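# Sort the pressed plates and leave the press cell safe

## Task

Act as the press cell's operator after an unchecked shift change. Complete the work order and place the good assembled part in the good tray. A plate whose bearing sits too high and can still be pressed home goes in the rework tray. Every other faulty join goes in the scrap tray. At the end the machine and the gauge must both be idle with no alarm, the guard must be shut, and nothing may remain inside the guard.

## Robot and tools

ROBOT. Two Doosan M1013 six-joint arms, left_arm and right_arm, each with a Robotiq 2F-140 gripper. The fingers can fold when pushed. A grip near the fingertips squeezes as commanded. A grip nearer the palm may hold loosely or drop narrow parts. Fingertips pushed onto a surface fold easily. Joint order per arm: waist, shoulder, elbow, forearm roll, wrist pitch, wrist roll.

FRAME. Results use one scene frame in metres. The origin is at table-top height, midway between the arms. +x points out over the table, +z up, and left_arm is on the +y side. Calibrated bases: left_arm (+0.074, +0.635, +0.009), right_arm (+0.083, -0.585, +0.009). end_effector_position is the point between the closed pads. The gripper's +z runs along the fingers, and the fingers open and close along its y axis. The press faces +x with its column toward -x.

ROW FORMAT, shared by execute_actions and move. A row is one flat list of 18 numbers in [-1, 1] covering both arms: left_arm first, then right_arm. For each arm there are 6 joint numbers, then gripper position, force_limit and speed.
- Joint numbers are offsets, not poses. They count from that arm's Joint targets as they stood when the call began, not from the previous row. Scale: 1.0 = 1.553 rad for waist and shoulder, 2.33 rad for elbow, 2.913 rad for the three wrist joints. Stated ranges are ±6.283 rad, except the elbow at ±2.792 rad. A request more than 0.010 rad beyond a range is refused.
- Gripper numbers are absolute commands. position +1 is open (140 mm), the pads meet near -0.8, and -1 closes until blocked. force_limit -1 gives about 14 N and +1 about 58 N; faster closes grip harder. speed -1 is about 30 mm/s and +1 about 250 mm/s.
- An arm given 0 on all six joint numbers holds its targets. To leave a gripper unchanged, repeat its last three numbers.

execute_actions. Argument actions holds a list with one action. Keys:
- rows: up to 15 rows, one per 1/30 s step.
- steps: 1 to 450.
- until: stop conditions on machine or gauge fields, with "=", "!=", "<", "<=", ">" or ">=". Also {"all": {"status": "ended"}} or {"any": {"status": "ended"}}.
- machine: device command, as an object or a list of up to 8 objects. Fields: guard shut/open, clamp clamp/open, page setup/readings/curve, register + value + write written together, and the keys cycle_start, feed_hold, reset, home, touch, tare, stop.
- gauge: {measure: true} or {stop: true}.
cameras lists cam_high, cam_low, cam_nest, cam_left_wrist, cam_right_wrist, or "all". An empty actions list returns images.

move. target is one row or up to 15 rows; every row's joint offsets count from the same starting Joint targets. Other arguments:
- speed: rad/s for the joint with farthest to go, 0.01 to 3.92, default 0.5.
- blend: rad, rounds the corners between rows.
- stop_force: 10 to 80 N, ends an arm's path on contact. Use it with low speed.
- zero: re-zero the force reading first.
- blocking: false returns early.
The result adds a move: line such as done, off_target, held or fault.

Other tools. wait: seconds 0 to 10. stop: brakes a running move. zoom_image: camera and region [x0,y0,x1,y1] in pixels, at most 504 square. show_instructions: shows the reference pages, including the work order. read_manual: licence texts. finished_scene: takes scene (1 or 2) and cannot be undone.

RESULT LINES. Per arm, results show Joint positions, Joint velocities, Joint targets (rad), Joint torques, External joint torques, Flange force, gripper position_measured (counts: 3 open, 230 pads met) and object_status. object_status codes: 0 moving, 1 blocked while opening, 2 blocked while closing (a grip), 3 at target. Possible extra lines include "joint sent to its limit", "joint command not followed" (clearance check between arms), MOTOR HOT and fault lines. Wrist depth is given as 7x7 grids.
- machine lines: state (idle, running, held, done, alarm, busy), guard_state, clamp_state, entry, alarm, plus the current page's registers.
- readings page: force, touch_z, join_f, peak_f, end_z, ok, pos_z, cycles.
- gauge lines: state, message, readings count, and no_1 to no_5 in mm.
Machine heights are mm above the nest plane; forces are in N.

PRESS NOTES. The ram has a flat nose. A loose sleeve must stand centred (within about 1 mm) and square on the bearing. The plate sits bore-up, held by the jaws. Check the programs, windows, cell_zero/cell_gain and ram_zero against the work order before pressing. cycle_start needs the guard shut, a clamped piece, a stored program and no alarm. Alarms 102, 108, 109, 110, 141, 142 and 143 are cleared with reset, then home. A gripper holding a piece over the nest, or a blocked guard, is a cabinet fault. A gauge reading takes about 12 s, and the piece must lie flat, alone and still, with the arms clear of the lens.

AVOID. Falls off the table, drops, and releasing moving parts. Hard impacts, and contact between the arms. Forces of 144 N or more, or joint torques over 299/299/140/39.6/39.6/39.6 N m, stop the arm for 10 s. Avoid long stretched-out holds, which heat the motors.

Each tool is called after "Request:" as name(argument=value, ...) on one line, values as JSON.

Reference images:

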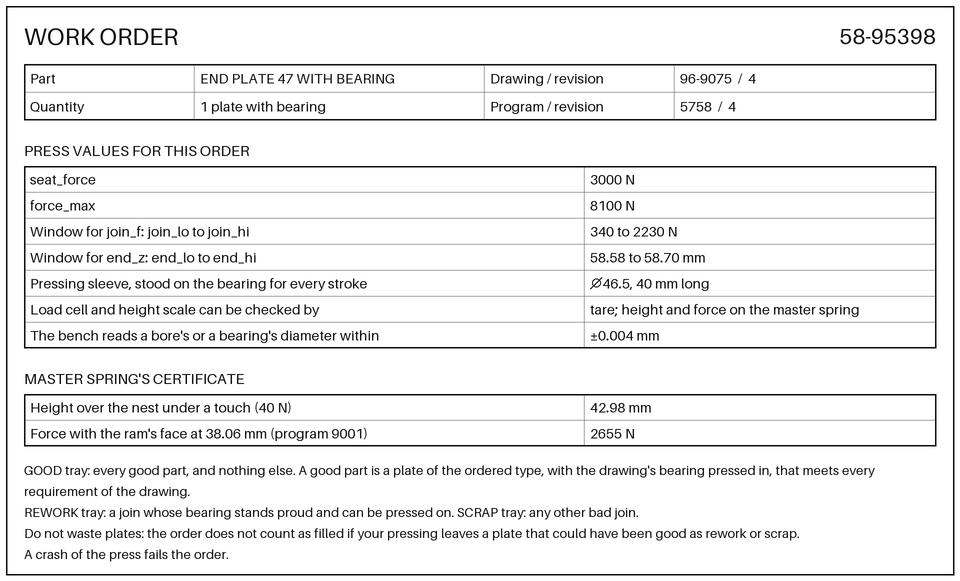

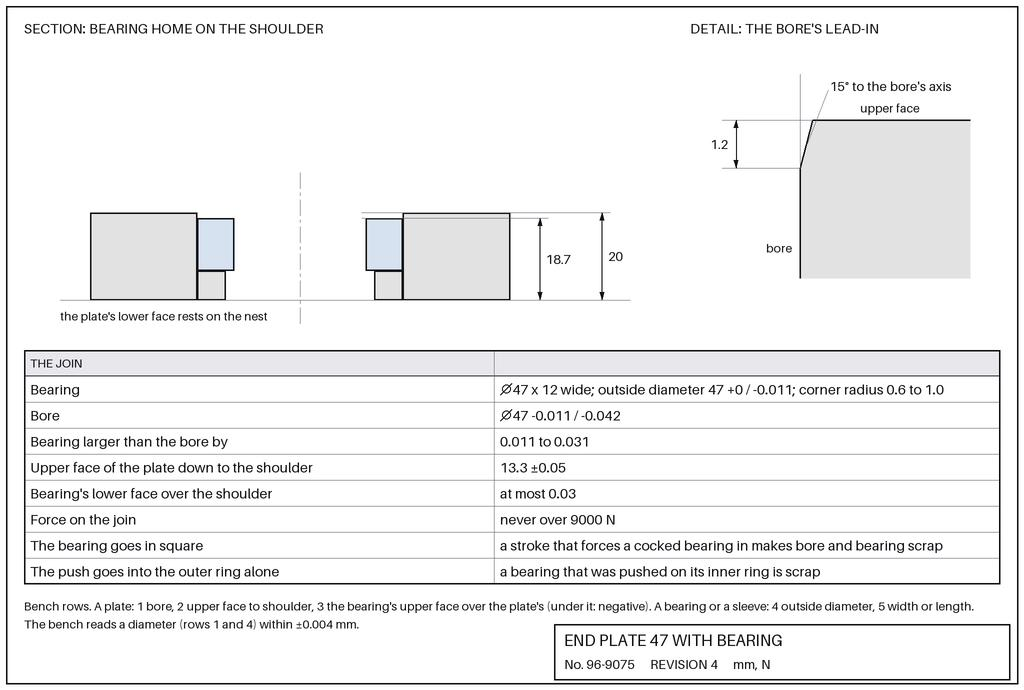

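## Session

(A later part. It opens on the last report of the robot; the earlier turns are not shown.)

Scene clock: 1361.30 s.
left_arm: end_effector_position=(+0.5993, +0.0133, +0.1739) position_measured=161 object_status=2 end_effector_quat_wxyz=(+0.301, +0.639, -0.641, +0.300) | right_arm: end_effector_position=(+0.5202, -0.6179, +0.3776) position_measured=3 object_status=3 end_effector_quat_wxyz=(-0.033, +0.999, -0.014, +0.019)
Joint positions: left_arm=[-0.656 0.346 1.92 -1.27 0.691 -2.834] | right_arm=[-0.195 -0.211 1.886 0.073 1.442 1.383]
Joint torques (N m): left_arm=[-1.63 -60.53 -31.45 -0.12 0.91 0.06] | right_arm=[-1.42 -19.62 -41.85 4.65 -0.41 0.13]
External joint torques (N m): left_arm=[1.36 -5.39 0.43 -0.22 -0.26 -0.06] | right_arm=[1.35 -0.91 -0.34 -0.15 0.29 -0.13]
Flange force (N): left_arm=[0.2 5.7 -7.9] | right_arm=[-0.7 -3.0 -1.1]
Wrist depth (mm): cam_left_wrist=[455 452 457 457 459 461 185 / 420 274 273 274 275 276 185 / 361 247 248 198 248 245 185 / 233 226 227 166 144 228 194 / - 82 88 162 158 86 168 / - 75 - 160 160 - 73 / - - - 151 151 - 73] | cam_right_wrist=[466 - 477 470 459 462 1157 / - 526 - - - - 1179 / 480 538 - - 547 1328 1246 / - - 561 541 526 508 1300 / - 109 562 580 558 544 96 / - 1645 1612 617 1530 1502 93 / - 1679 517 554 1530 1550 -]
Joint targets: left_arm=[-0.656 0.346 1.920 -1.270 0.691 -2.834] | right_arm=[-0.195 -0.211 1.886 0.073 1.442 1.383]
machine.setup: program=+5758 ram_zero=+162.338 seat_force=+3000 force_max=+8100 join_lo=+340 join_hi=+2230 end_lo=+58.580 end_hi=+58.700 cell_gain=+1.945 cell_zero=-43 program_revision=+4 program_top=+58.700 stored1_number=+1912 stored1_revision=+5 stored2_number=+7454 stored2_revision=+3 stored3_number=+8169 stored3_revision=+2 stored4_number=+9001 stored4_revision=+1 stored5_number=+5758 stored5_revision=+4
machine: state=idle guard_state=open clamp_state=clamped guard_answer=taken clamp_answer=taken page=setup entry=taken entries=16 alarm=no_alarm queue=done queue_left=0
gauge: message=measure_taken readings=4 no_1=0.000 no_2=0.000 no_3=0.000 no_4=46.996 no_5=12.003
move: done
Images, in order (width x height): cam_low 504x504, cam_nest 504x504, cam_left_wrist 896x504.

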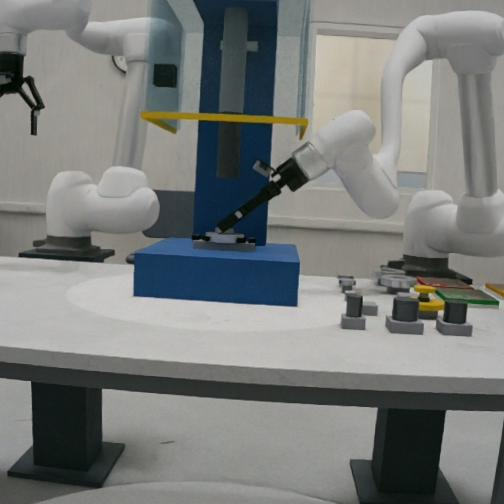

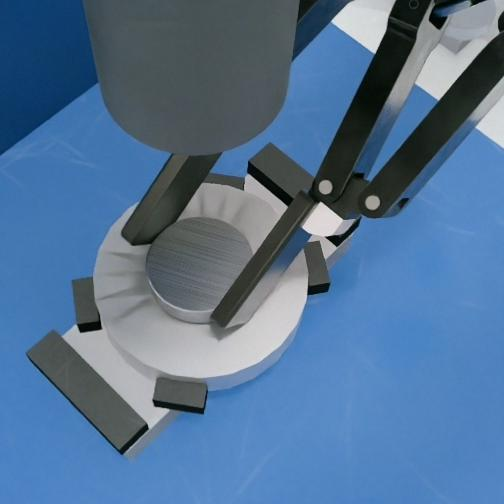

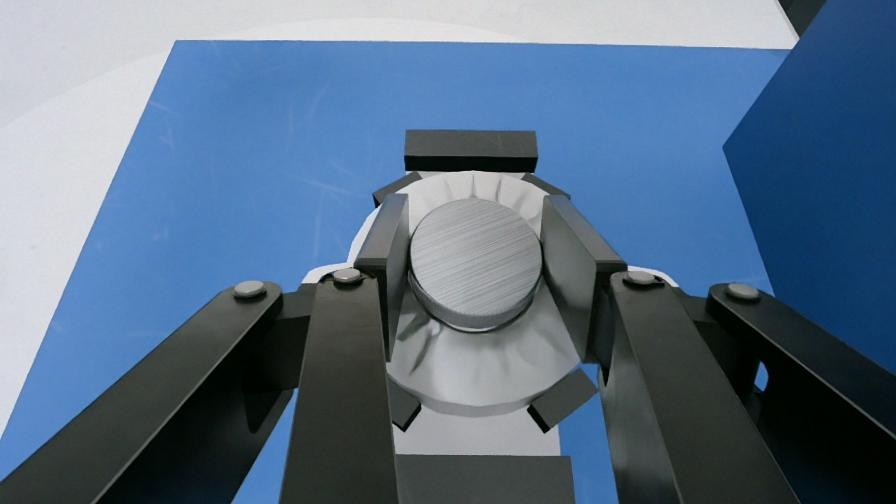

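Request:
move(target=[0.0006,-0.0005,0.0004,0.0001,0.0003,0.0001,-1,-0.3,-1,0,0,0,0,0,0,1,1,1], speed=0.05)

Request:
move(target=[0,0.0027,0.0010,-0.0026,-0.0006,0.0034,-1,-0.3,-1,0,0,0,0,0,0,1,1,1], speed=0.01, stop_force=10, cameras=["cam_left_wrist","cam_nest","cam_low"])

Request:
zoom_image(camera="cam_nest", region=[130, 190, 270, 330])

Request:
zoom_image(camera="cam_left_wrist", region=[380, 180, 580, 360])

Request:
zoom_image(camera="cam_low", region=[180, 210, 270, 265])

Scene clock: 1400.53 s.
left_arm: end_effector_position=(+0.5992, +0.0141, +0.1740) position_measured=161 object_status=2 end_effector_quat_wxyz=(+0.301, +0.639, -0.641, +0.300) | right_arm: end_effector_position=(+0.5202, -0.6179, +0.3776) position_measured=3 object_status=3 end_effector_quat_wxyz=(-0.033, +0.999, -0.014, +0.019)
Joint positions: left_arm=[-0.655 0.345 1.921 -1.27 0.692 -2.834] | right_arm=[-0.195 -0.211 1.886 0.073 1.442 1.383]
Joint torques (N m): left_arm=[-1.88 -60.77 -31.35 -0.12 0.91 0.13] | right_arm=[-1.43 -19.62 -41.89 4.72 -0.35 0.13]
External joint torques (N m): left_arm=[1.65 -5.09 0.33 -0.22 -0.26 -0.13] | right_arm=[1.39 -0.99 -0.27 -0.22 0.23 -0.13]
Flange force (N): left_arm=[0.2 4.9 -7.8] | right_arm=[-0.8 -3.1 -0.9]
Wrist depth (mm): cam_left_wrist=[454 459 457 459 462 465 184 / 409 269 273 275 275 277 184 / 364 247 248 199 249 245 185 / 230 226 227 166 144 229 193 / 212 82 88 162 159 86 167 / - 75 - 160 160 - 73 / - - - 151 151 - 73] | cam_right_wrist=[514 - 490 - - - 1146 / 434 - 509 - 485 485 1191 / - - 532 513 - - 1253 / - - 572 543 534 136 1293 / - 109 583 - 566 130 96 / - 109 1612 606 1601 1492 93 / - 494 1550 540 1622 1580 -]
Joint targets: left_arm=[-0.655 0.345 1.921 -1.270 0.692 -2.834] | right_arm=[-0.195 -0.211 1.886 0.073 1.442 1.383]
machine.setup: program=+5758 ram_zero=+162.338 seat_force=+3000 force_max=+8100 join_lo=+340 join_hi=+2230 end_lo=+58.580 end_hi=+58.700 cell_gain=+1.945 cell_zero=-43 program_revision=+4 program_top=+58.700 stored1_number=+1912 stored1_revision=+5 stored2_number=+7454 stored2_revision=+3 stored3_number=+8169 stored3_revision=+2 stored4_number=+9001 stored4_revision=+1 stored5_number=+5758 stored5_revision=+4
machine: state=idle guard_state=open clamp_state=clamped guard_answer=taken clamp_answer=taken page=setup entry=taken entries=16 alarm=no_alarm queue=done queue_left=0
gauge: message=measure_taken readings=4 no_1=0.000 no_2=0.000 no_3=0.000 no_4=46.996 no_5=12.003
move: done

Scene clock: 1402.20 s.
left_arm: end_effector_position=(+0.5992, +0.0141, +0.1704) position_measured=161 object_status=2 end_effector_quat_wxyz=(+0.301, +0.639, -0.641, +0.300) | right_arm: end_effector_position=(+0.5202, -0.6179, +0.3776) position_measured=3 object_status=3 end_effector_quat_wxyz=(-0.033, +0.999, -0.014, +0.019)
Joint positions: left_arm=[-0.655 0.349 1.923 -1.278 0.69 -2.824] | right_arm=[-0.195 -0.211 1.886 0.073 1.442 1.383]
Joint torques (N m): left_arm=[-4.48 -53.25 -30.47 -0.23 -0.46 0.01] | right_arm=[-1.38 -19.51 -41.88 4.73 -0.41 0.15]
External joint torques (N m): left_arm=[4.21 -12.78 -0.31 -0.13 1.14 -0.01] | right_arm=[1.23 -0.55 -0.31 -0.23 0.27 -0.15]
Flange force (N): left_arm=[1.6 8.5 -21.2] | right_arm=[-0.1 -2.6 -0.9]
Wrist depth (mm): cam_left_wrist=[463 301 299 294 457 457 185 / 405 267 268 269 269 272 184 / 367 244 243 193 244 243 184 / 330 222 222 166 145 224 194 / 204 82 88 158 159 86 168 / - 75 - 156 158 - 73 / - - - 148 148 - 73] | cam_right_wrist=[436 508 498 473 - - 1151 / - - - 454 494 - 1179 / 467 544 - 547 508 1381 1246 / 485 - 537 526 - 151 1279 / - 110 583 - 560 130 97 / - 1667 1633 - 1520 1520 93 / - 1752 494 567 1612 1601 -]
Joint targets: left_arm=[-0.655 0.349 1.923 -1.278 0.690 -2.824] | right_arm=[-0.195 -0.211 1.886 0.073 1.442 1.383]
machine.setup: program=+5758 ram_zero=+162.338 seat_force=+3000 force_max=+8100 join_lo=+340 join_hi=+2230 end_lo=+58.580 end_hi=+58.700 cell_gain=+1.945 cell_zero=-43 program_revision=+4 program_top=+58.700 stored1_number=+1912 stored1_revision=+5 stored2_number=+7454 stored2_revision=+3 stored3_number=+8169 stored3_revision=+2 stored4_number=+9001 stored4_revision=+1 stored5_number=+5758 stored5_revision=+4
machine: state=idle guard_state=open clamp_state=clamped guard_answer=taken clamp_answer=taken page=setup entry=taken entries=16 alarm=no_alarm queue=done queue_left=0
gauge: message=measure_taken readings=4 no_1=0.000 no_2=0.000 no_3=0.000 no_4=46.996 no_5=12.003
move: done
Images, in order (width x height): cam_low 504x504, cam_nest 504x504, cam_left_wrist 896x504.

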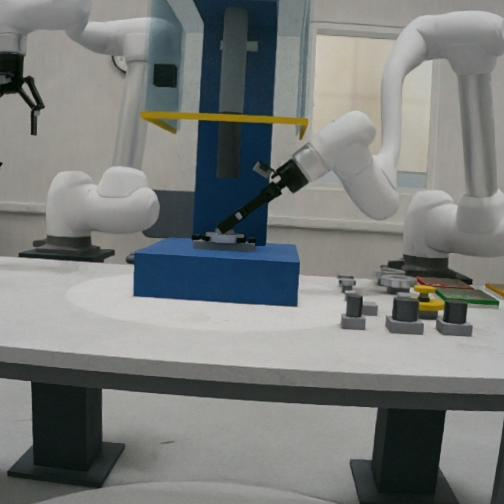

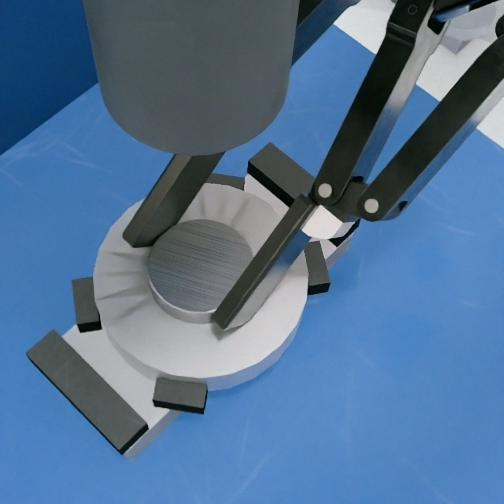

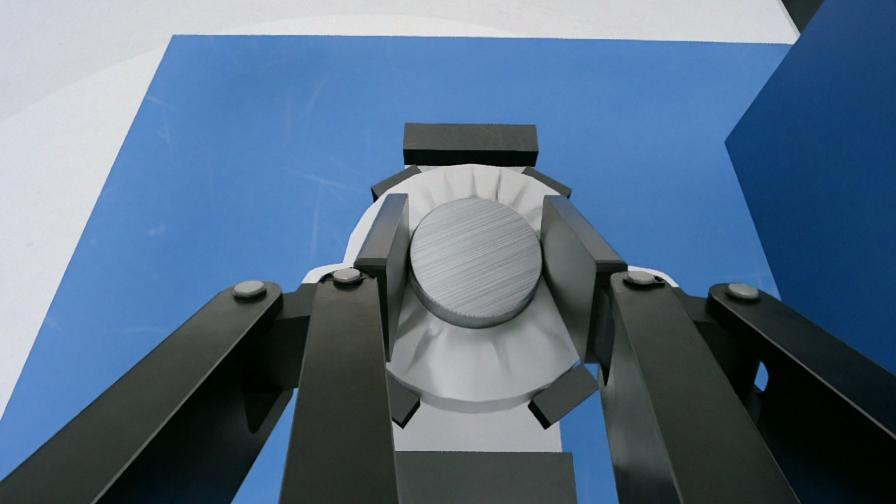

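Scaled by 3.600.

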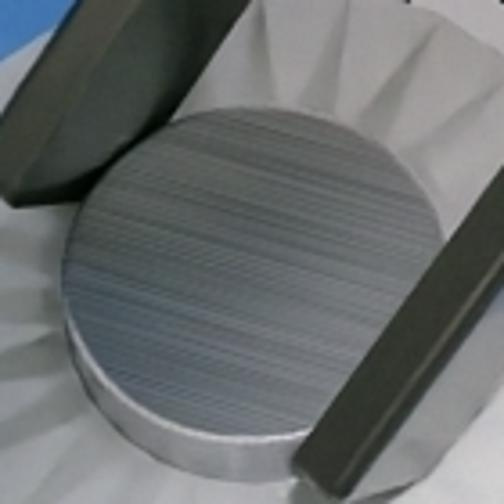

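Scaled by 2.520.

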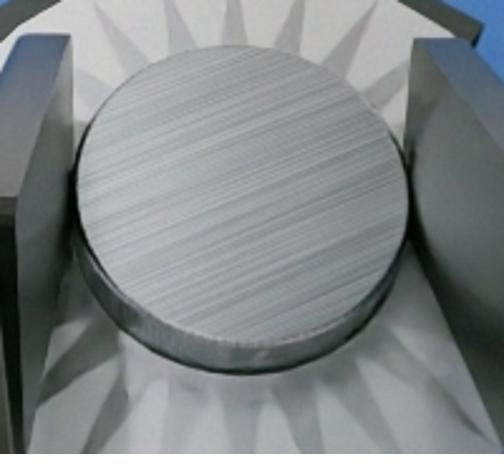

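Scaled by 5.600.

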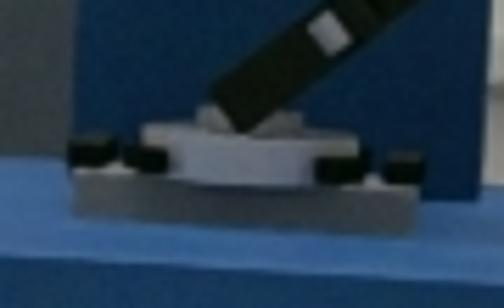

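Request:
move(target=[-0.0062,-0.0033,-0.0072,0.0258,-0.0032,-0.0267,-1,-0.3,-1,0,0,0,0,0,0,1,1,1], speed=0.05, cameras=["cam_left_wrist","cam_nest","cam_low"])

Request:
zoom_image(camera="cam_nest", region=[130, 190, 270, 330])

Request:
zoom_image(camera="cam_left_wrist", region=[380, 180, 580, 360])

Request:
zoom_image(camera="cam_low", region=[180, 210, 270, 265])

Scene clock: 1436.83 s.
left_arm: end_effector_position=(+0.5994, +0.0135, +0.1721) position_measured=161 object_status=2 end_effector_quat_wxyz=(+0.290, +0.644, -0.646, +0.289) | right_arm: end_effector_position=(+0.5202, -0.6179, +0.3776) position_measured=3 object_status=3 end_effector_quat_wxyz=(-0.033, +0.999, -0.014, +0.019)
Joint positions: left_arm=[-0.664 0.344 1.906 -1.202 0.681 -2.902] | right_arm=[-0.195 -0.211 1.886 0.073 1.442 1.383]
Joint torques (N m): left_arm=[0.72 -61.72 -32.83 0.21 -0.28 0.15] | right_arm=[-1.24 -19.42 -42.05 4.64 -0.37 0.13]
External joint torques (N m): left_arm=[-0.95 -4.52 1.38 -0.3 0.78 -0.15] | right_arm=[1.15 -1 -0.18 -0.14 0.24 -0.14]
Flange force (N): left_arm=[0.2 7.6 -6.0] | right_arm=[-1.1 -2.5 -0.8]
Wrist depth (mm): cam_left_wrist=[436 420 290 290 293 295 194 / 394 265 265 265 265 267 185 / 353 241 242 194 239 243 185 / 226 222 222 166 144 225 184 / 209 82 88 161 159 86 168 / - 75 - 159 162 - 73 / - - - 151 151 - 73] | cam_right_wrist=[486 497 505 466 463 - 1146 / 503 515 513 502 470 - 1209 / 447 - 528 - - 502 1253 / - - - 536 - 136 1293 / - 109 573 557 557 131 97 / - 1645 1612 - 1560 1502 93 / - 1739 517 556 1601 1612 -]
Joint targets: left_arm=[-0.664 0.344 1.906 -1.202 0.681 -2.902] | right_arm=[-0.195 -0.211 1.886 0.073 1.442 1.383]
machine.setup: program=+5758 ram_zero=+162.338 seat_force=+3000 force_max=+8100 join_lo=+340 join_hi=+2230 end_lo=+58.580 end_hi=+58.700 cell_gain=+1.945 cell_zero=-43 program_revision=+4 program_top=+58.700 stored1_number=+1912 stored1_revision=+5 stored2_number=+7454 stored2_revision=+3 stored3_number=+8169 stored3_revision=+2 stored4_number=+9001 stored4_revision=+1 stored5_number=+5758 stored5_revision=+4
machine: state=idle guard_state=open clamp_state=clamped guard_answer=taken clamp_answer=taken page=setup entry=taken entries=16 alarm=no_alarm queue=done queue_left=0
gauge: message=measure_taken readings=4 no_1=0.000 no_2=0.000 no_3=0.000 no_4=46.996 no_5=12.003
move: done
Images, in order (width x height): cam_low 504x504, cam_nest 504x504, cam_left_wrist 896x504.

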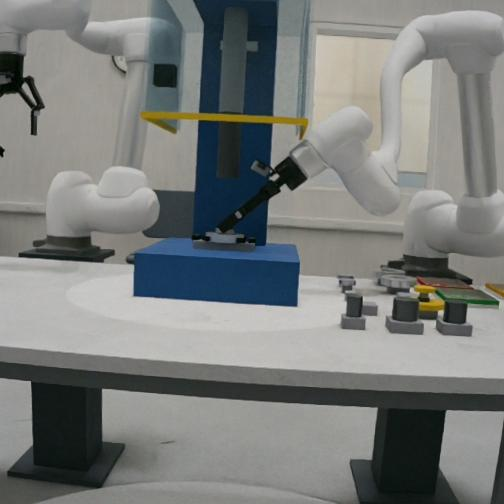

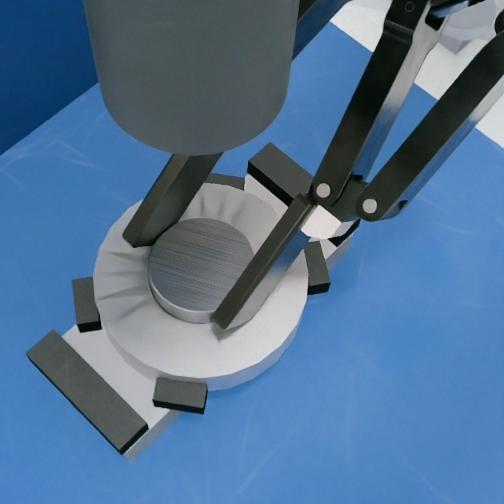

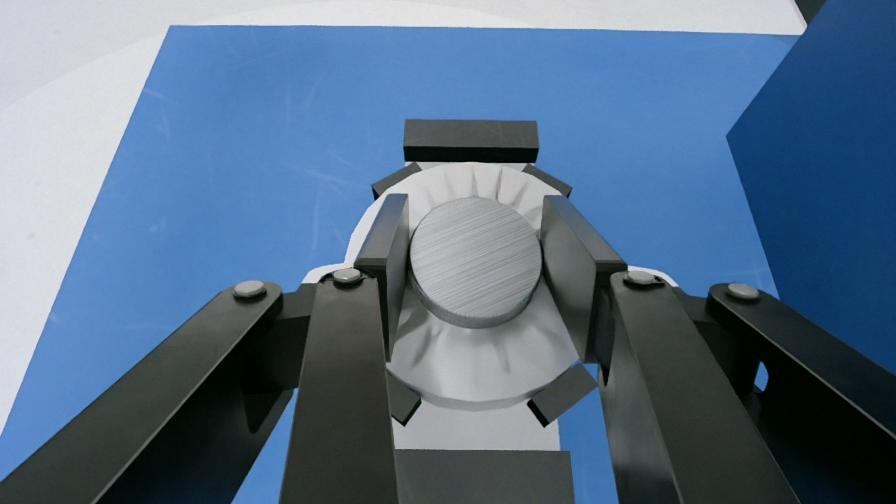

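Scaled by 3.600.

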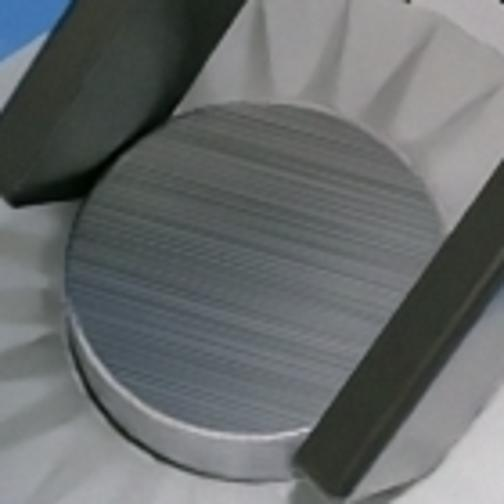

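Scaled by 2.520.

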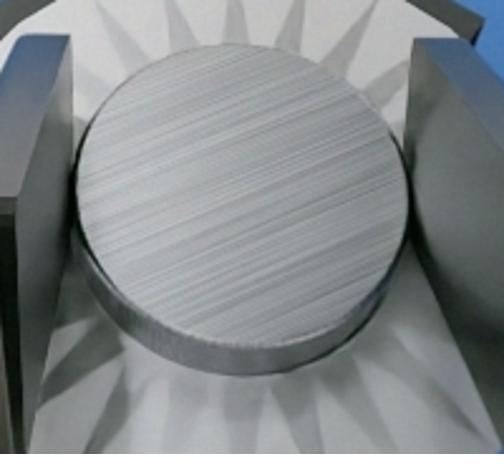

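Scaled by 5.600.

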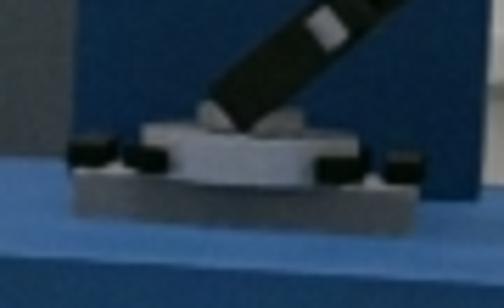

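Request:
move(target=[-0.0001,0.0011,0.0002,-0.0009,-0.0003,0.0011,-1,-0.3,-1,0,0,0,0,0,0,1,1,1], speed=0.01, stop_force=10, cameras=["cam_nest","cam_low"])

Request:
zoom_image(camera="cam_nest", region=[130, 190, 270, 330])

Request:
zoom_image(camera="cam_low", region=[180, 210, 270, 265])

Scene clock: 1460.90 s.
left_arm: end_effector_position=(+0.5996, +0.0134, +0.1712) position_measured=161 object_status=2 end_effector_quat_wxyz=(+0.290, +0.644, -0.646, +0.289) | right_arm: end_effector_position=(+0.5202, -0.6179, +0.3776) position_measured=3 object_status=3 end_effector_quat_wxyz=(-0.033, +0.999, -0.014, +0.019)
Joint positions: left_arm=[-0.664 0.346 1.907 -1.205 0.68 -2.899] | right_arm=[-0.195 -0.211 1.886 0.073 1.442 1.383]
Joint torques (N m): left_arm=[3.37 -53.01 -30.67 1.01 -3.15 0.1] | right_arm=[-1.25 -19.3 -41.9 4.65 -0.4 0.17]
External joint torques (N m): left_arm=[-3.63 -13.28 -0.79 -1.1 3.66 -0.1] | right_arm=[1.16 -1.02 -0.24 -0.16 0.27 -0.17]
Flange force (N): left_arm=[6.3 14.3 -15.7] | right_arm=[-1.1 -2.5 -0.9]
Wrist depth (mm): cam_left_wrist=[435 290 291 290 293 296 194 / 395 263 262 263 265 266 185 / 355 240 241 193 239 243 185 / 228 221 222 166 145 224 184 / 205 82 88 160 160 86 167 / - 75 - 158 160 - 73 / - - - 150 150 - 73] | cam_right_wrist=[455 504 - 477 479 - 1130 / - 523 - 512 - - 1203 / - 557 542 512 - - 1240 / 483 - 557 569 - 136 1240 / - 110 - - 558 130 96 / - 1656 1550 - 1439 1483 93 / - 1778 512 553 1633 1601 -]
Joint targets: left_arm=[-0.664 0.346 1.907 -1.205 0.680 -2.899] | right_arm=[-0.195 -0.211 1.886 0.073 1.442 1.383]
machine.setup: program=+5758 ram_zero=+162.338 seat_force=+3000 force_max=+8100 join_lo=+340 join_hi=+2230 end_lo=+58.580 end_hi=+58.700 cell_gain=+1.945 cell_zero=-43 program_revision=+4 program_top=+58.700 stored1_number=+1912 stored1_revision=+5 stored2_number=+7454 stored2_revision=+3 stored3_number=+8169 stored3_revision=+2 stored4_number=+9001 stored4_revision=+1 stored5_number=+5758 stored5_revision=+4
machine: state=idle guard_state=open clamp_state=clamped guard_answer=taken clamp_answer=taken page=setup entry=taken entries=16 alarm=no_alarm queue=done queue_left=0
gauge: message=measure_taken readings=4 no_1=0.000 no_2=0.000 no_3=0.000 no_4=46.996 no_5=12.003
move: contact (left_arm)
Images, in order (width x height): cam_low 504x504, cam_nest 504x504.

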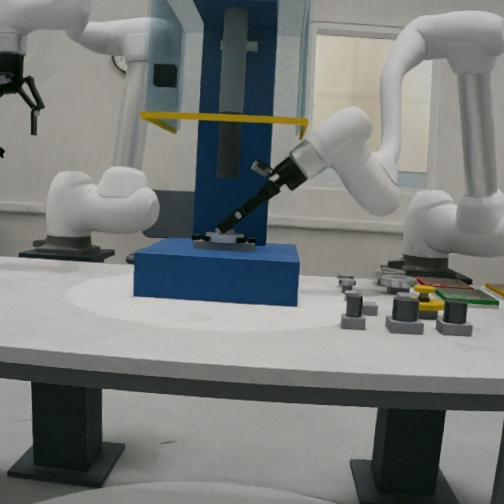

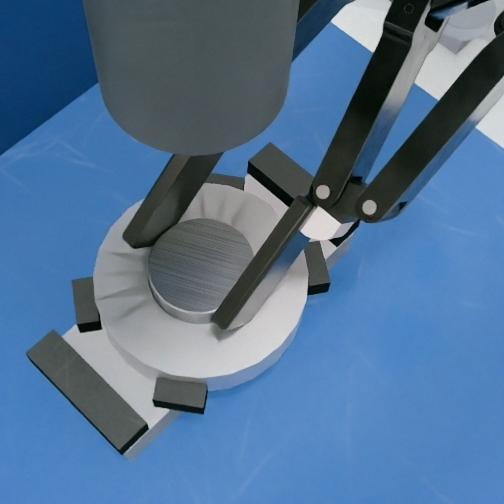

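Scaled by 3.600.

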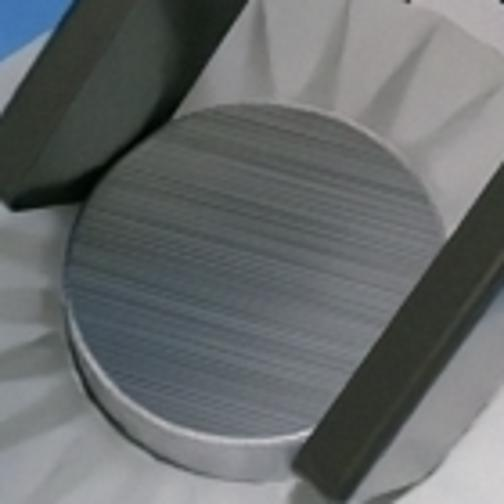

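Scaled by 5.600.

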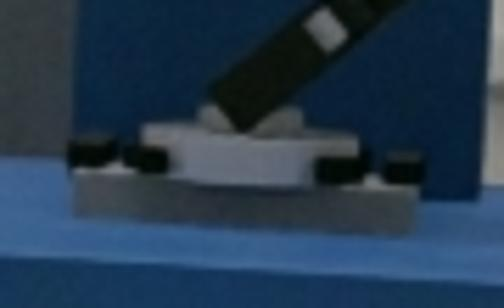

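Request:
move(target=[-0.0002,-0.0002,0.0002,0,0,0,-1,-0.3,-1,0,0,0,0,0,0,1,1,1], speed=0.01)

Scene clock: 1472.77 s.
left_arm: end_effector_position=(+0.5992, +0.0134, +0.1712) position_measured=161 object_status=2 end_effector_quat_wxyz=(+0.290, +0.644, -0.646, +0.289) | right_arm: end_effector_position=(+0.5202, -0.6179, +0.3776) position_measured=3 object_status=3 end_effector_quat_wxyz=(-0.033, +0.999, -0.014, +0.019)
Joint positions: left_arm=[-0.665 0.345 1.907 -1.205 0.68 -2.899] | right_arm=[-0.195 -0.211 1.886 0.073 1.442 1.383]
Joint torques (N m): left_arm=[0.24 -58.9 -29.22 0.9 0.12 0.03] | right_arm=[-1.75 -19.33 -41.85 4.72 -0.37 0.15]
External joint torques (N m): left_arm=[-0.48 -7.44 -2.3 -1 0.38 -0.03] | right_arm=[1.64 -1.04 -0.47 -0.2 0.23 -0.15]
Flange force (N): left_arm=[4.0 5.4 -7.4] | right_arm=[-0.6 -3.6 -1.2]
Wrist depth (mm): cam_left_wrist=[437 444 290 291 286 293 194 / 395 259 263 263 265 265 185 / 354 240 241 193 237 243 185 / 224 221 221 166 144 224 194 / 207 82 88 160 159 86 167 / - 75 - 158 159 - 73 / - - - 150 150 - 73] | cam_right_wrist=[- - 503 467 - 449 1140 / 454 520 510 497 - 479 1174 / - 543 535 532 - - 1272 / - - - - - 140 1300 / - 109 - - - 130 96 / - 1645 1601 - 1520 1511 93 / - 1752 517 553 1570 1530 -]
Joint targets: left_arm=[-0.665 0.345 1.907 -1.205 0.680 -2.899] | right_arm=[-0.195 -0.211 1.886 0.073 1.442 1.383]
machine.setup: program=+5758 ram_zero=+162.338 seat_force=+3000 force_max=+8100 join_lo=+340 join_hi=+2230 end_lo=+58.580 end_hi=+58.700 cell_gain=+1.945 cell_zero=-43 program_revision=+4 program_top=+58.700 stored1_number=+1912 stored1_revision=+5 stored2_number=+7454 stored2_revision=+3 stored3_number=+8169 stored3_revision=+2 stored4_number=+9001 stored4_revision=+1 stored5_number=+5758 stored5_revision=+4
machine: state=idle guard_state=open clamp_state=clamped guard_answer=taken clamp_answer=taken page=setup entry=taken entries=16 alarm=no_alarm queue=done queue_left=0
gauge: message=measure_taken readings=4 no_1=0.000 no_2=0.000 no_3=0.000 no_4=46.996 no_5=12.003
move: done

Request:
move(target=[0,0.0005,0.0001,-0.0004,-0.0001,0.0005,-1,-0.3,-1,0,0,0,0,0,0,1,1,1], speed=0.01, cameras=["cam_nest","cam_left_wrist"])

Request:
zoom_image(camera="cam_nest", region=[130, 190, 270, 330])

Request:
zoom_image(camera="cam_left_wrist", region=[380, 180, 580, 360])

Scene clock: 1479.03 s.
left_arm: end_effector_position=(+0.5992, +0.0133, +0.1706) position_measured=161 object_status=2 end_effector_quat_wxyz=(+0.290, +0.644, -0.646, +0.289) | right_arm: end_effector_position=(+0.5202, -0.6179, +0.3776) position_measured=3 object_status=3 end_effector_quat_wxyz=(-0.033, +0.999, -0.014, +0.019)
Joint positions: left_arm=[-0.665 0.346 1.907 -1.206 0.68 -2.898] | right_arm=[-0.195 -0.211 1.886 0.073 1.442 1.383]
Joint torques (N m): left_arm=[-0.15 -53.12 -28.89 1.03 -1.42 0.06] | right_arm=[-1.32 -19.34 -41.75 4.68 -0.38 0.14]
External joint torques (N m): left_arm=[-0.11 -13.27 -2.58 -1.13 1.92 -0.06] | right_arm=[1.29 -1.36 -0.43 -0.18 0.26 -0.14]
Flange force (N): left_arm=[5.7 9.6 -16.5] | right_arm=[-1.3 -2.9 -1.3]
Wrist depth (mm): cam_left_wrist=[433 446 290 290 291 295 194 / 396 262 263 263 259 266 184 / 354 239 240 192 238 242 184 / 224 221 222 165 145 223 194 / 208 82 88 160 160 86 167 / - 75 - 158 159 - 73 / - - - 150 150 - 73] | cam_right_wrist=[498 - - 468 - 465 1146 / 477 - - 493 - 471 1191 / - - - 499 507 499 1259 / 488 - 561 - - 140 1307 / - 110 - 570 - 130 107 / - 1633 1656 - 1540 1511 93 / - 1778 633 537 1474 1580 -]
Joint targets: left_arm=[-0.665 0.346 1.907 -1.206 0.680 -2.898] | right_arm=[-0.195 -0.211 1.886 0.073 1.442 1.383]
machine.setup: program=+5758 ram_zero=+162.338 seat_force=+3000 force_max=+8100 join_lo=+340 join_hi=+2230 end_lo=+58.580 end_hi=+58.700 cell_gain=+1.945 cell_zero=-43 program_revision=+4 program_top=+58.700 stored1_number=+1912 stored1_revision=+5 stored2_number=+7454 stored2_revision=+3 stored3_number=+8169 stored3_revision=+2 stored4_number=+9001 stored4_revision=+1 stored5_number=+5758 stored5_revision=+4
machine: state=idle guard_state=open clamp_state=clamped guard_answer=taken clamp_answer=taken page=setup entry=taken entries=16 alarm=no_alarm queue=done queue_left=0
gauge: message=measure_taken readings=4 no_1=0.000 no_2=0.000 no_3=0.000 no_4=46.996 no_5=12.003
move: done
Images, in order (width x height): cam_nest 504x504, cam_left_wrist 896x504.

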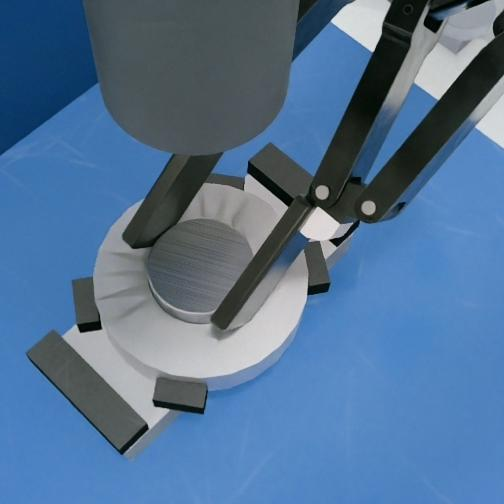

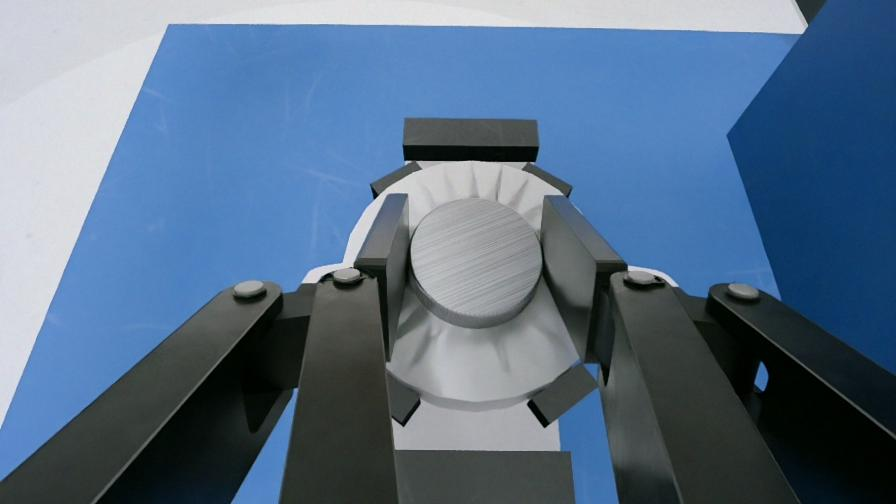

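Scaled by 3.600.

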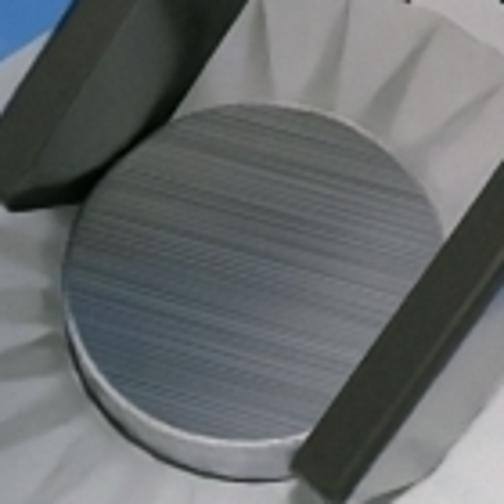

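Scaled by 2.520.

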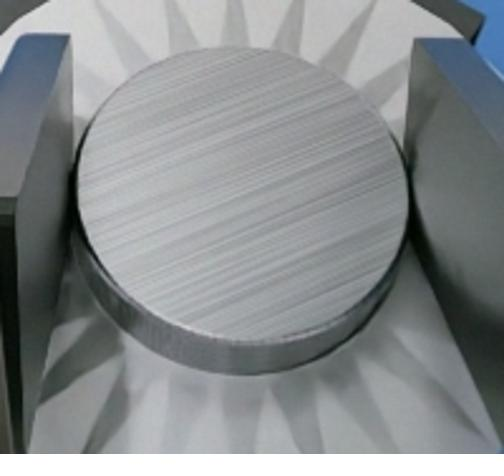

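Request:
move(target=[0,0,0,0,0,0,0.0,-0.3,-1,0,0,0,0,0,0,1,1,1], cameras=["cam_nest","cam_left_wrist","cam_low"])

Request:
zoom_image(camera="cam_nest", region=[130, 190, 270, 330])

Request:
zoom_image(camera="cam_left_wrist", region=[380, 180, 580, 360])

Request:
zoom_image(camera="cam_low", region=[180, 210, 270, 265])

Scene clock: 1487.33 s.
left_arm: end_effector_position=(+0.5992, +0.0133, +0.1706) position_measured=129 object_status=0 end_effector_quat_wxyz=(+0.290, +0.644, -0.646, +0.289) | right_arm: end_effector_position=(+0.5202, -0.6179, +0.3776) position_measured=3 object_status=3 end_effector_quat_wxyz=(-0.033, +0.999, -0.014, +0.019)
Joint positions: left_arm=[-0.665 0.346 1.907 -1.206 0.68 -2.898] | right_arm=[-0.195 -0.211 1.886 0.073 1.442 1.383]
Joint torques (N m): left_arm=[-1.94 -60.55 -31.34 0.25 0.68 0.11] | right_arm=[-1.53 -19.36 -41.88 4.66 -0.38 0.13]
External joint torques (N m): left_arm=[1.69 -5.8 -0.14 -0.35 -0.18 -0.11] | right_arm=[1.32 -0.19 -0.06 -0.18 0.25 -0.13]
Flange force (N): left_arm=[0.3 4.9 -8.4] | right_arm=[0.2 -2.8 -0.4]
Wrist depth (mm): cam_left_wrist=[433 441 289 290 291 294 184 / 399 258 262 262 264 264 184 / 346 239 240 192 237 241 185 / 224 220 125 167 161 223 193 / - 82 107 162 160 97 84 / - 73 186 157 162 - - / - 73 - 149 166 - -] | cam_right_wrist=[- - 492 - 471 432 1146 / - - 506 508 - - 1191 / 551 562 520 - - 1336 1240 / 518 - 566 - - 136 1307 / - 109 591 - 557 131 97 / - 1633 1633 - 1540 1492 93 / - 1715 496 566 1612 1570 -]
Joint targets: left_arm=[-0.665 0.346 1.907 -1.206 0.680 -2.898] | right_arm=[-0.195 -0.211 1.886 0.073 1.442 1.383]
machine.setup: program=+5758 ram_zero=+162.338 seat_force=+3000 force_max=+8100 join_lo=+340 join_hi=+2230 end_lo=+58.580 end_hi=+58.700 cell_gain=+1.945 cell_zero=-43 program_revision=+4 program_top=+58.700 stored1_number=+1912 stored1_revision=+5 stored2_number=+7454 stored2_revision=+3 stored3_number=+8169 stored3_revision=+2 stored4_number=+9001 stored4_revision=+1 stored5_number=+5758 stored5_revision=+4
machine: state=idle guard_state=open clamp_state=clamped guard_answer=taken clamp_answer=taken page=setup entry=taken entries=16 alarm=no_alarm queue=done queue_left=0
gauge: message=measure_taken readings=4 no_1=0.000 no_2=0.000 no_3=0.000 no_4=46.996 no_5=12.003
move: done
Images, in order (width x height): cam_low 504x504, cam_nest 504x504, cam_left_wrist 896x504.

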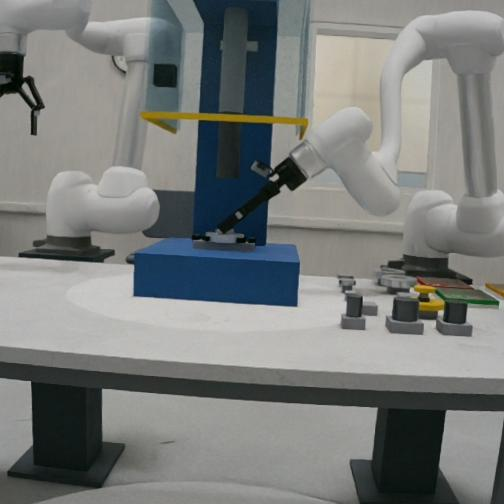

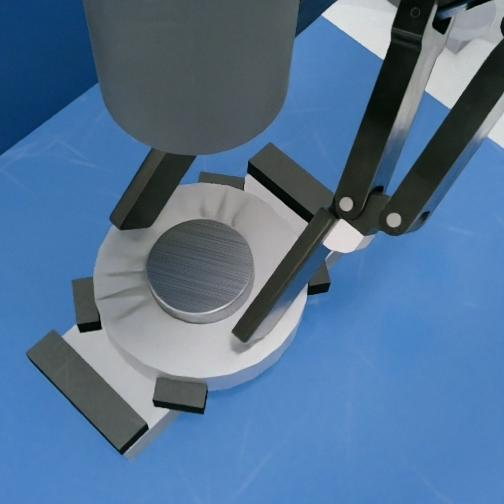

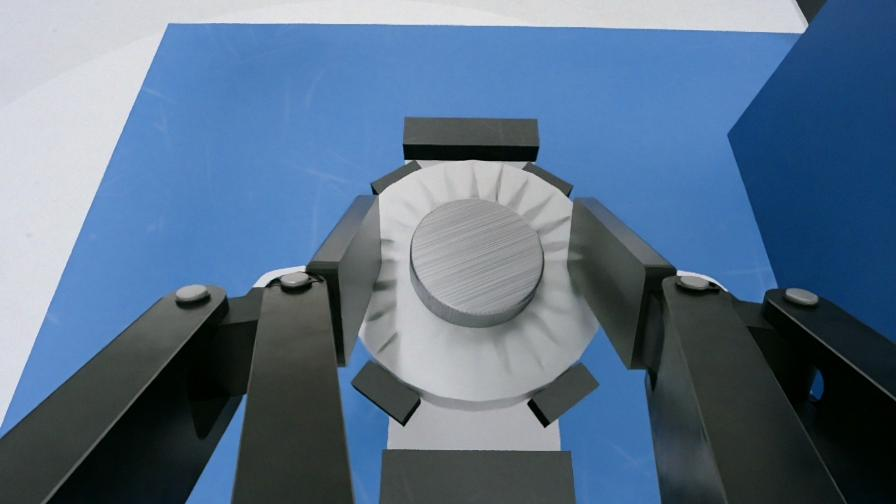

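Scaled by 3.600.

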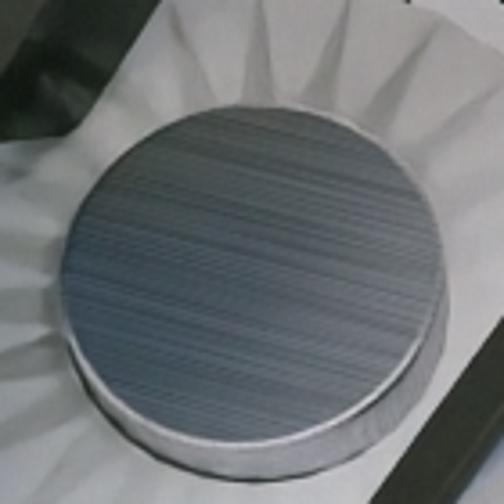

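Scaled by 2.520.

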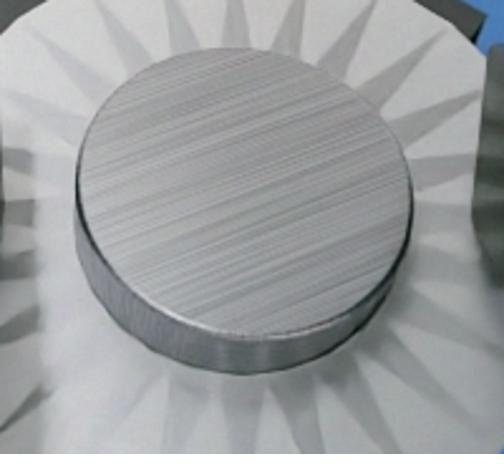

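Scaled by 5.600.

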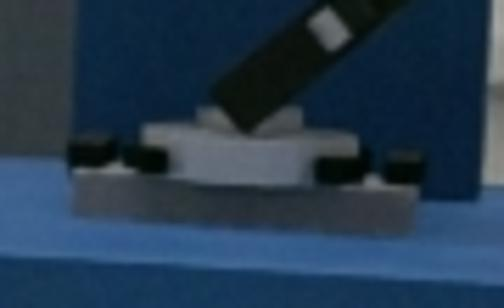

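Request:
move(target=[[0.0770,-0.0938,0.0107,0.0497,0.0474,-0.0346,0.0,-0.3,-1,0,0,0,0,0,0,1,1,1],[0.3460,-0.0858,0.1001,-0.0187,0.1523,0.1484,0.0,-0.3,-1,0,0,0,0,0,0,1,1,1]], speed=[0.15,0.5], blend=[0.02,0], cameras=["cam_nest","cam_left_wrist","cam_low"])

Request:
zoom_image(camera="cam_nest", region=[130, 190, 270, 330])

Request:
zoom_image(camera="cam_low", region=[180, 210, 270, 265])

Scene clock: 1511.23 s.
left_arm: end_effector_position=(+0.6004, +0.3112, +0.2065) position_measured=129 object_status=3 end_effector_quat_wxyz=(+0.354, +0.612, -0.613, +0.353) | right_arm: end_effector_position=(+0.5202, -0.6179, +0.3776) position_measured=3 object_status=3 end_effector_quat_wxyz=(-0.033, +0.999, -0.014, +0.019)
Joint positions: left_arm=[-0.127 0.213 2.141 -1.26 1.123 -2.466] | right_arm=[-0.195 -0.211 1.886 0.073 1.442 1.383]
Joint torques (N m): left_arm=[-1.81 -43.81 -26.94 -0.41 1.74 0.13] | right_arm=[-1.5 -19.43 -41.99 4.67 -0.39 0.19]
External joint torques (N m): left_arm=[1.61 -5.24 -0.34 -0.37 -0.22 -0.13] | right_arm=[1.36 -0.47 0.1 -0.21 0.27 -0.19]
Flange force (N): left_arm=[4.8 6.3 -5.9] | right_arm=[-0.5 -2.8 -0.2]
Wrist depth (mm): cam_left_wrist=[644 644 424 370 430 310 300 / 537 521 371 360 373 343 353 / 461 327 319 319 321 322 342 / 405 394 125 338 161 323 393 / - 82 108 364 349 97 84 / - 73 327 329 329 - - / - 73 - 299 272 - -] | cam_right_wrist=[- 494 - 482 467 464 1146 / - - - - - 1151 1203 / 460 - - - 515 511 1259 / - 565 558 - 529 135 1279 / - 109 588 - - 131 96 / - 1622 1590 - 1511 1502 93 / - 1752 517 548 1622 1560 -]
Joint targets: left_arm=[-0.127 0.213 2.141 -1.260 1.123 -2.466] | right_arm=[-0.195 -0.211 1.886 0.073 1.442 1.383]
machine.setup: program=+5758 ram_zero=+162.338 seat_force=+3000 force_max=+8100 join_lo=+340 join_hi=+2230 end_lo=+58.580 end_hi=+58.700 cell_gain=+1.945 cell_zero=-43 program_revision=+4 program_top=+58.700 stored1_number=+1912 stored1_revision=+5 stored2_number=+7454 stored2_revision=+3 stored3_number=+8169 stored3_revision=+2 stored4_number=+9001 stored4_revision=+1 stored5_number=+5758 stored5_revision=+4
machine: state=idle guard_state=open clamp_state=clamped guard_answer=taken clamp_answer=taken page=setup entry=taken entries=16 alarm=no_alarm queue=done queue_left=0
gauge: message=measure_taken readings=4 no_1=0.000 no_2=0.000 no_3=0.000 no_4=46.996 no_5=12.003
move: done
Images, in order (width x height): cam_low 504x504, cam_nest 504x504, cam_left_wrist 896x504.

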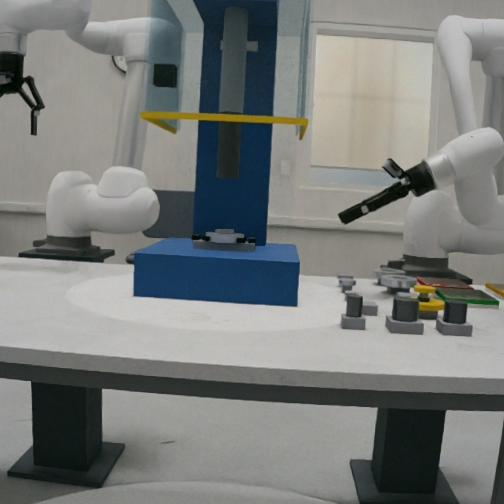

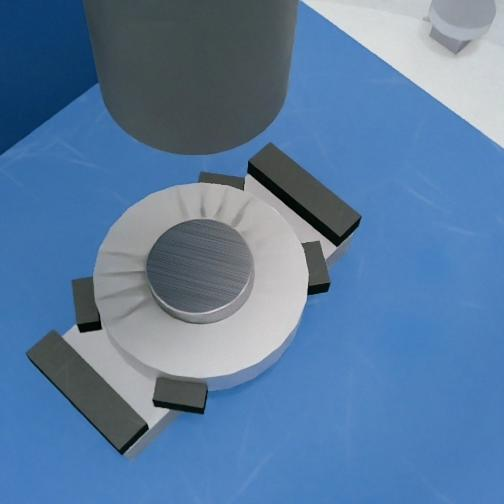

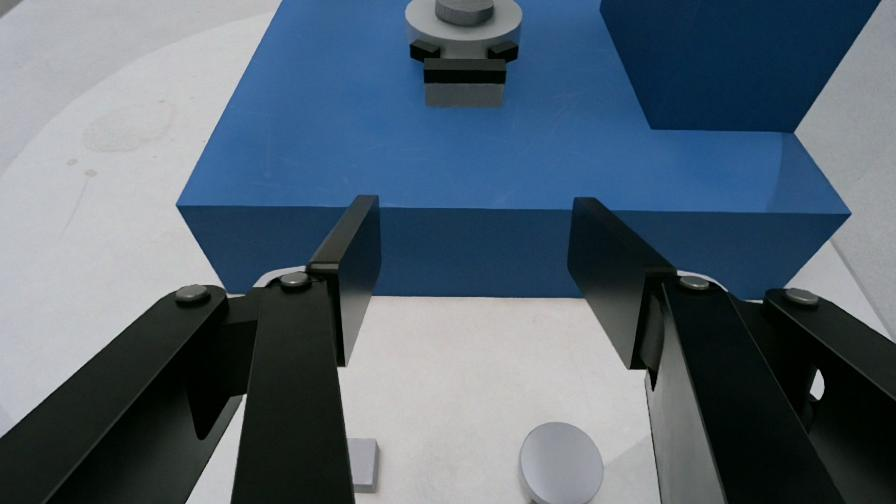

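Scaled by 3.600.

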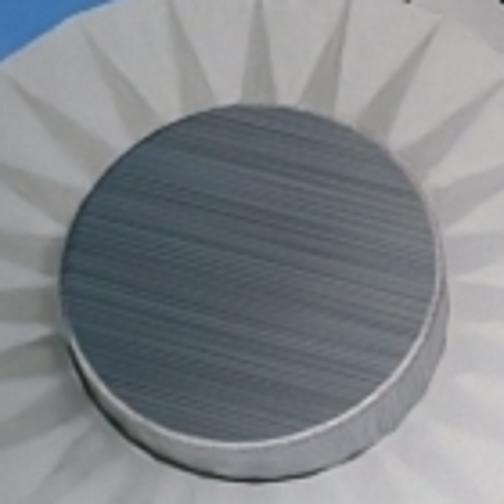

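Scaled by 5.600.

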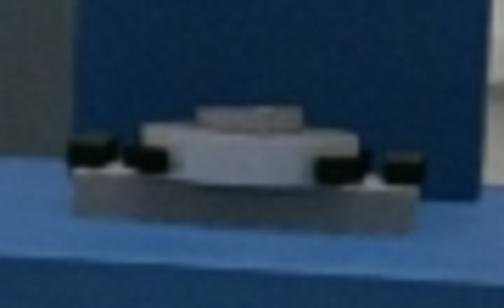

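Request:
zoom_image(camera="cam_low", region=[200, 222, 250, 247])

Request:
zoom_image(camera="cam_left_wrist", region=[395, 0, 535, 70])

Scaled by 10.080.

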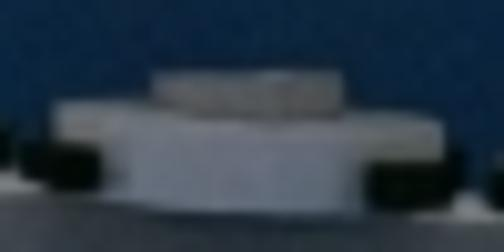

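Scaled by 3.600.

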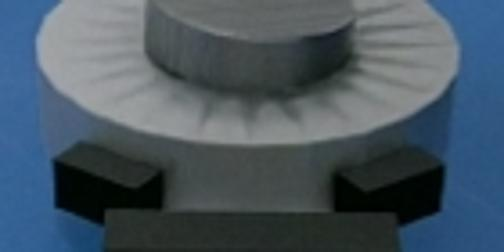

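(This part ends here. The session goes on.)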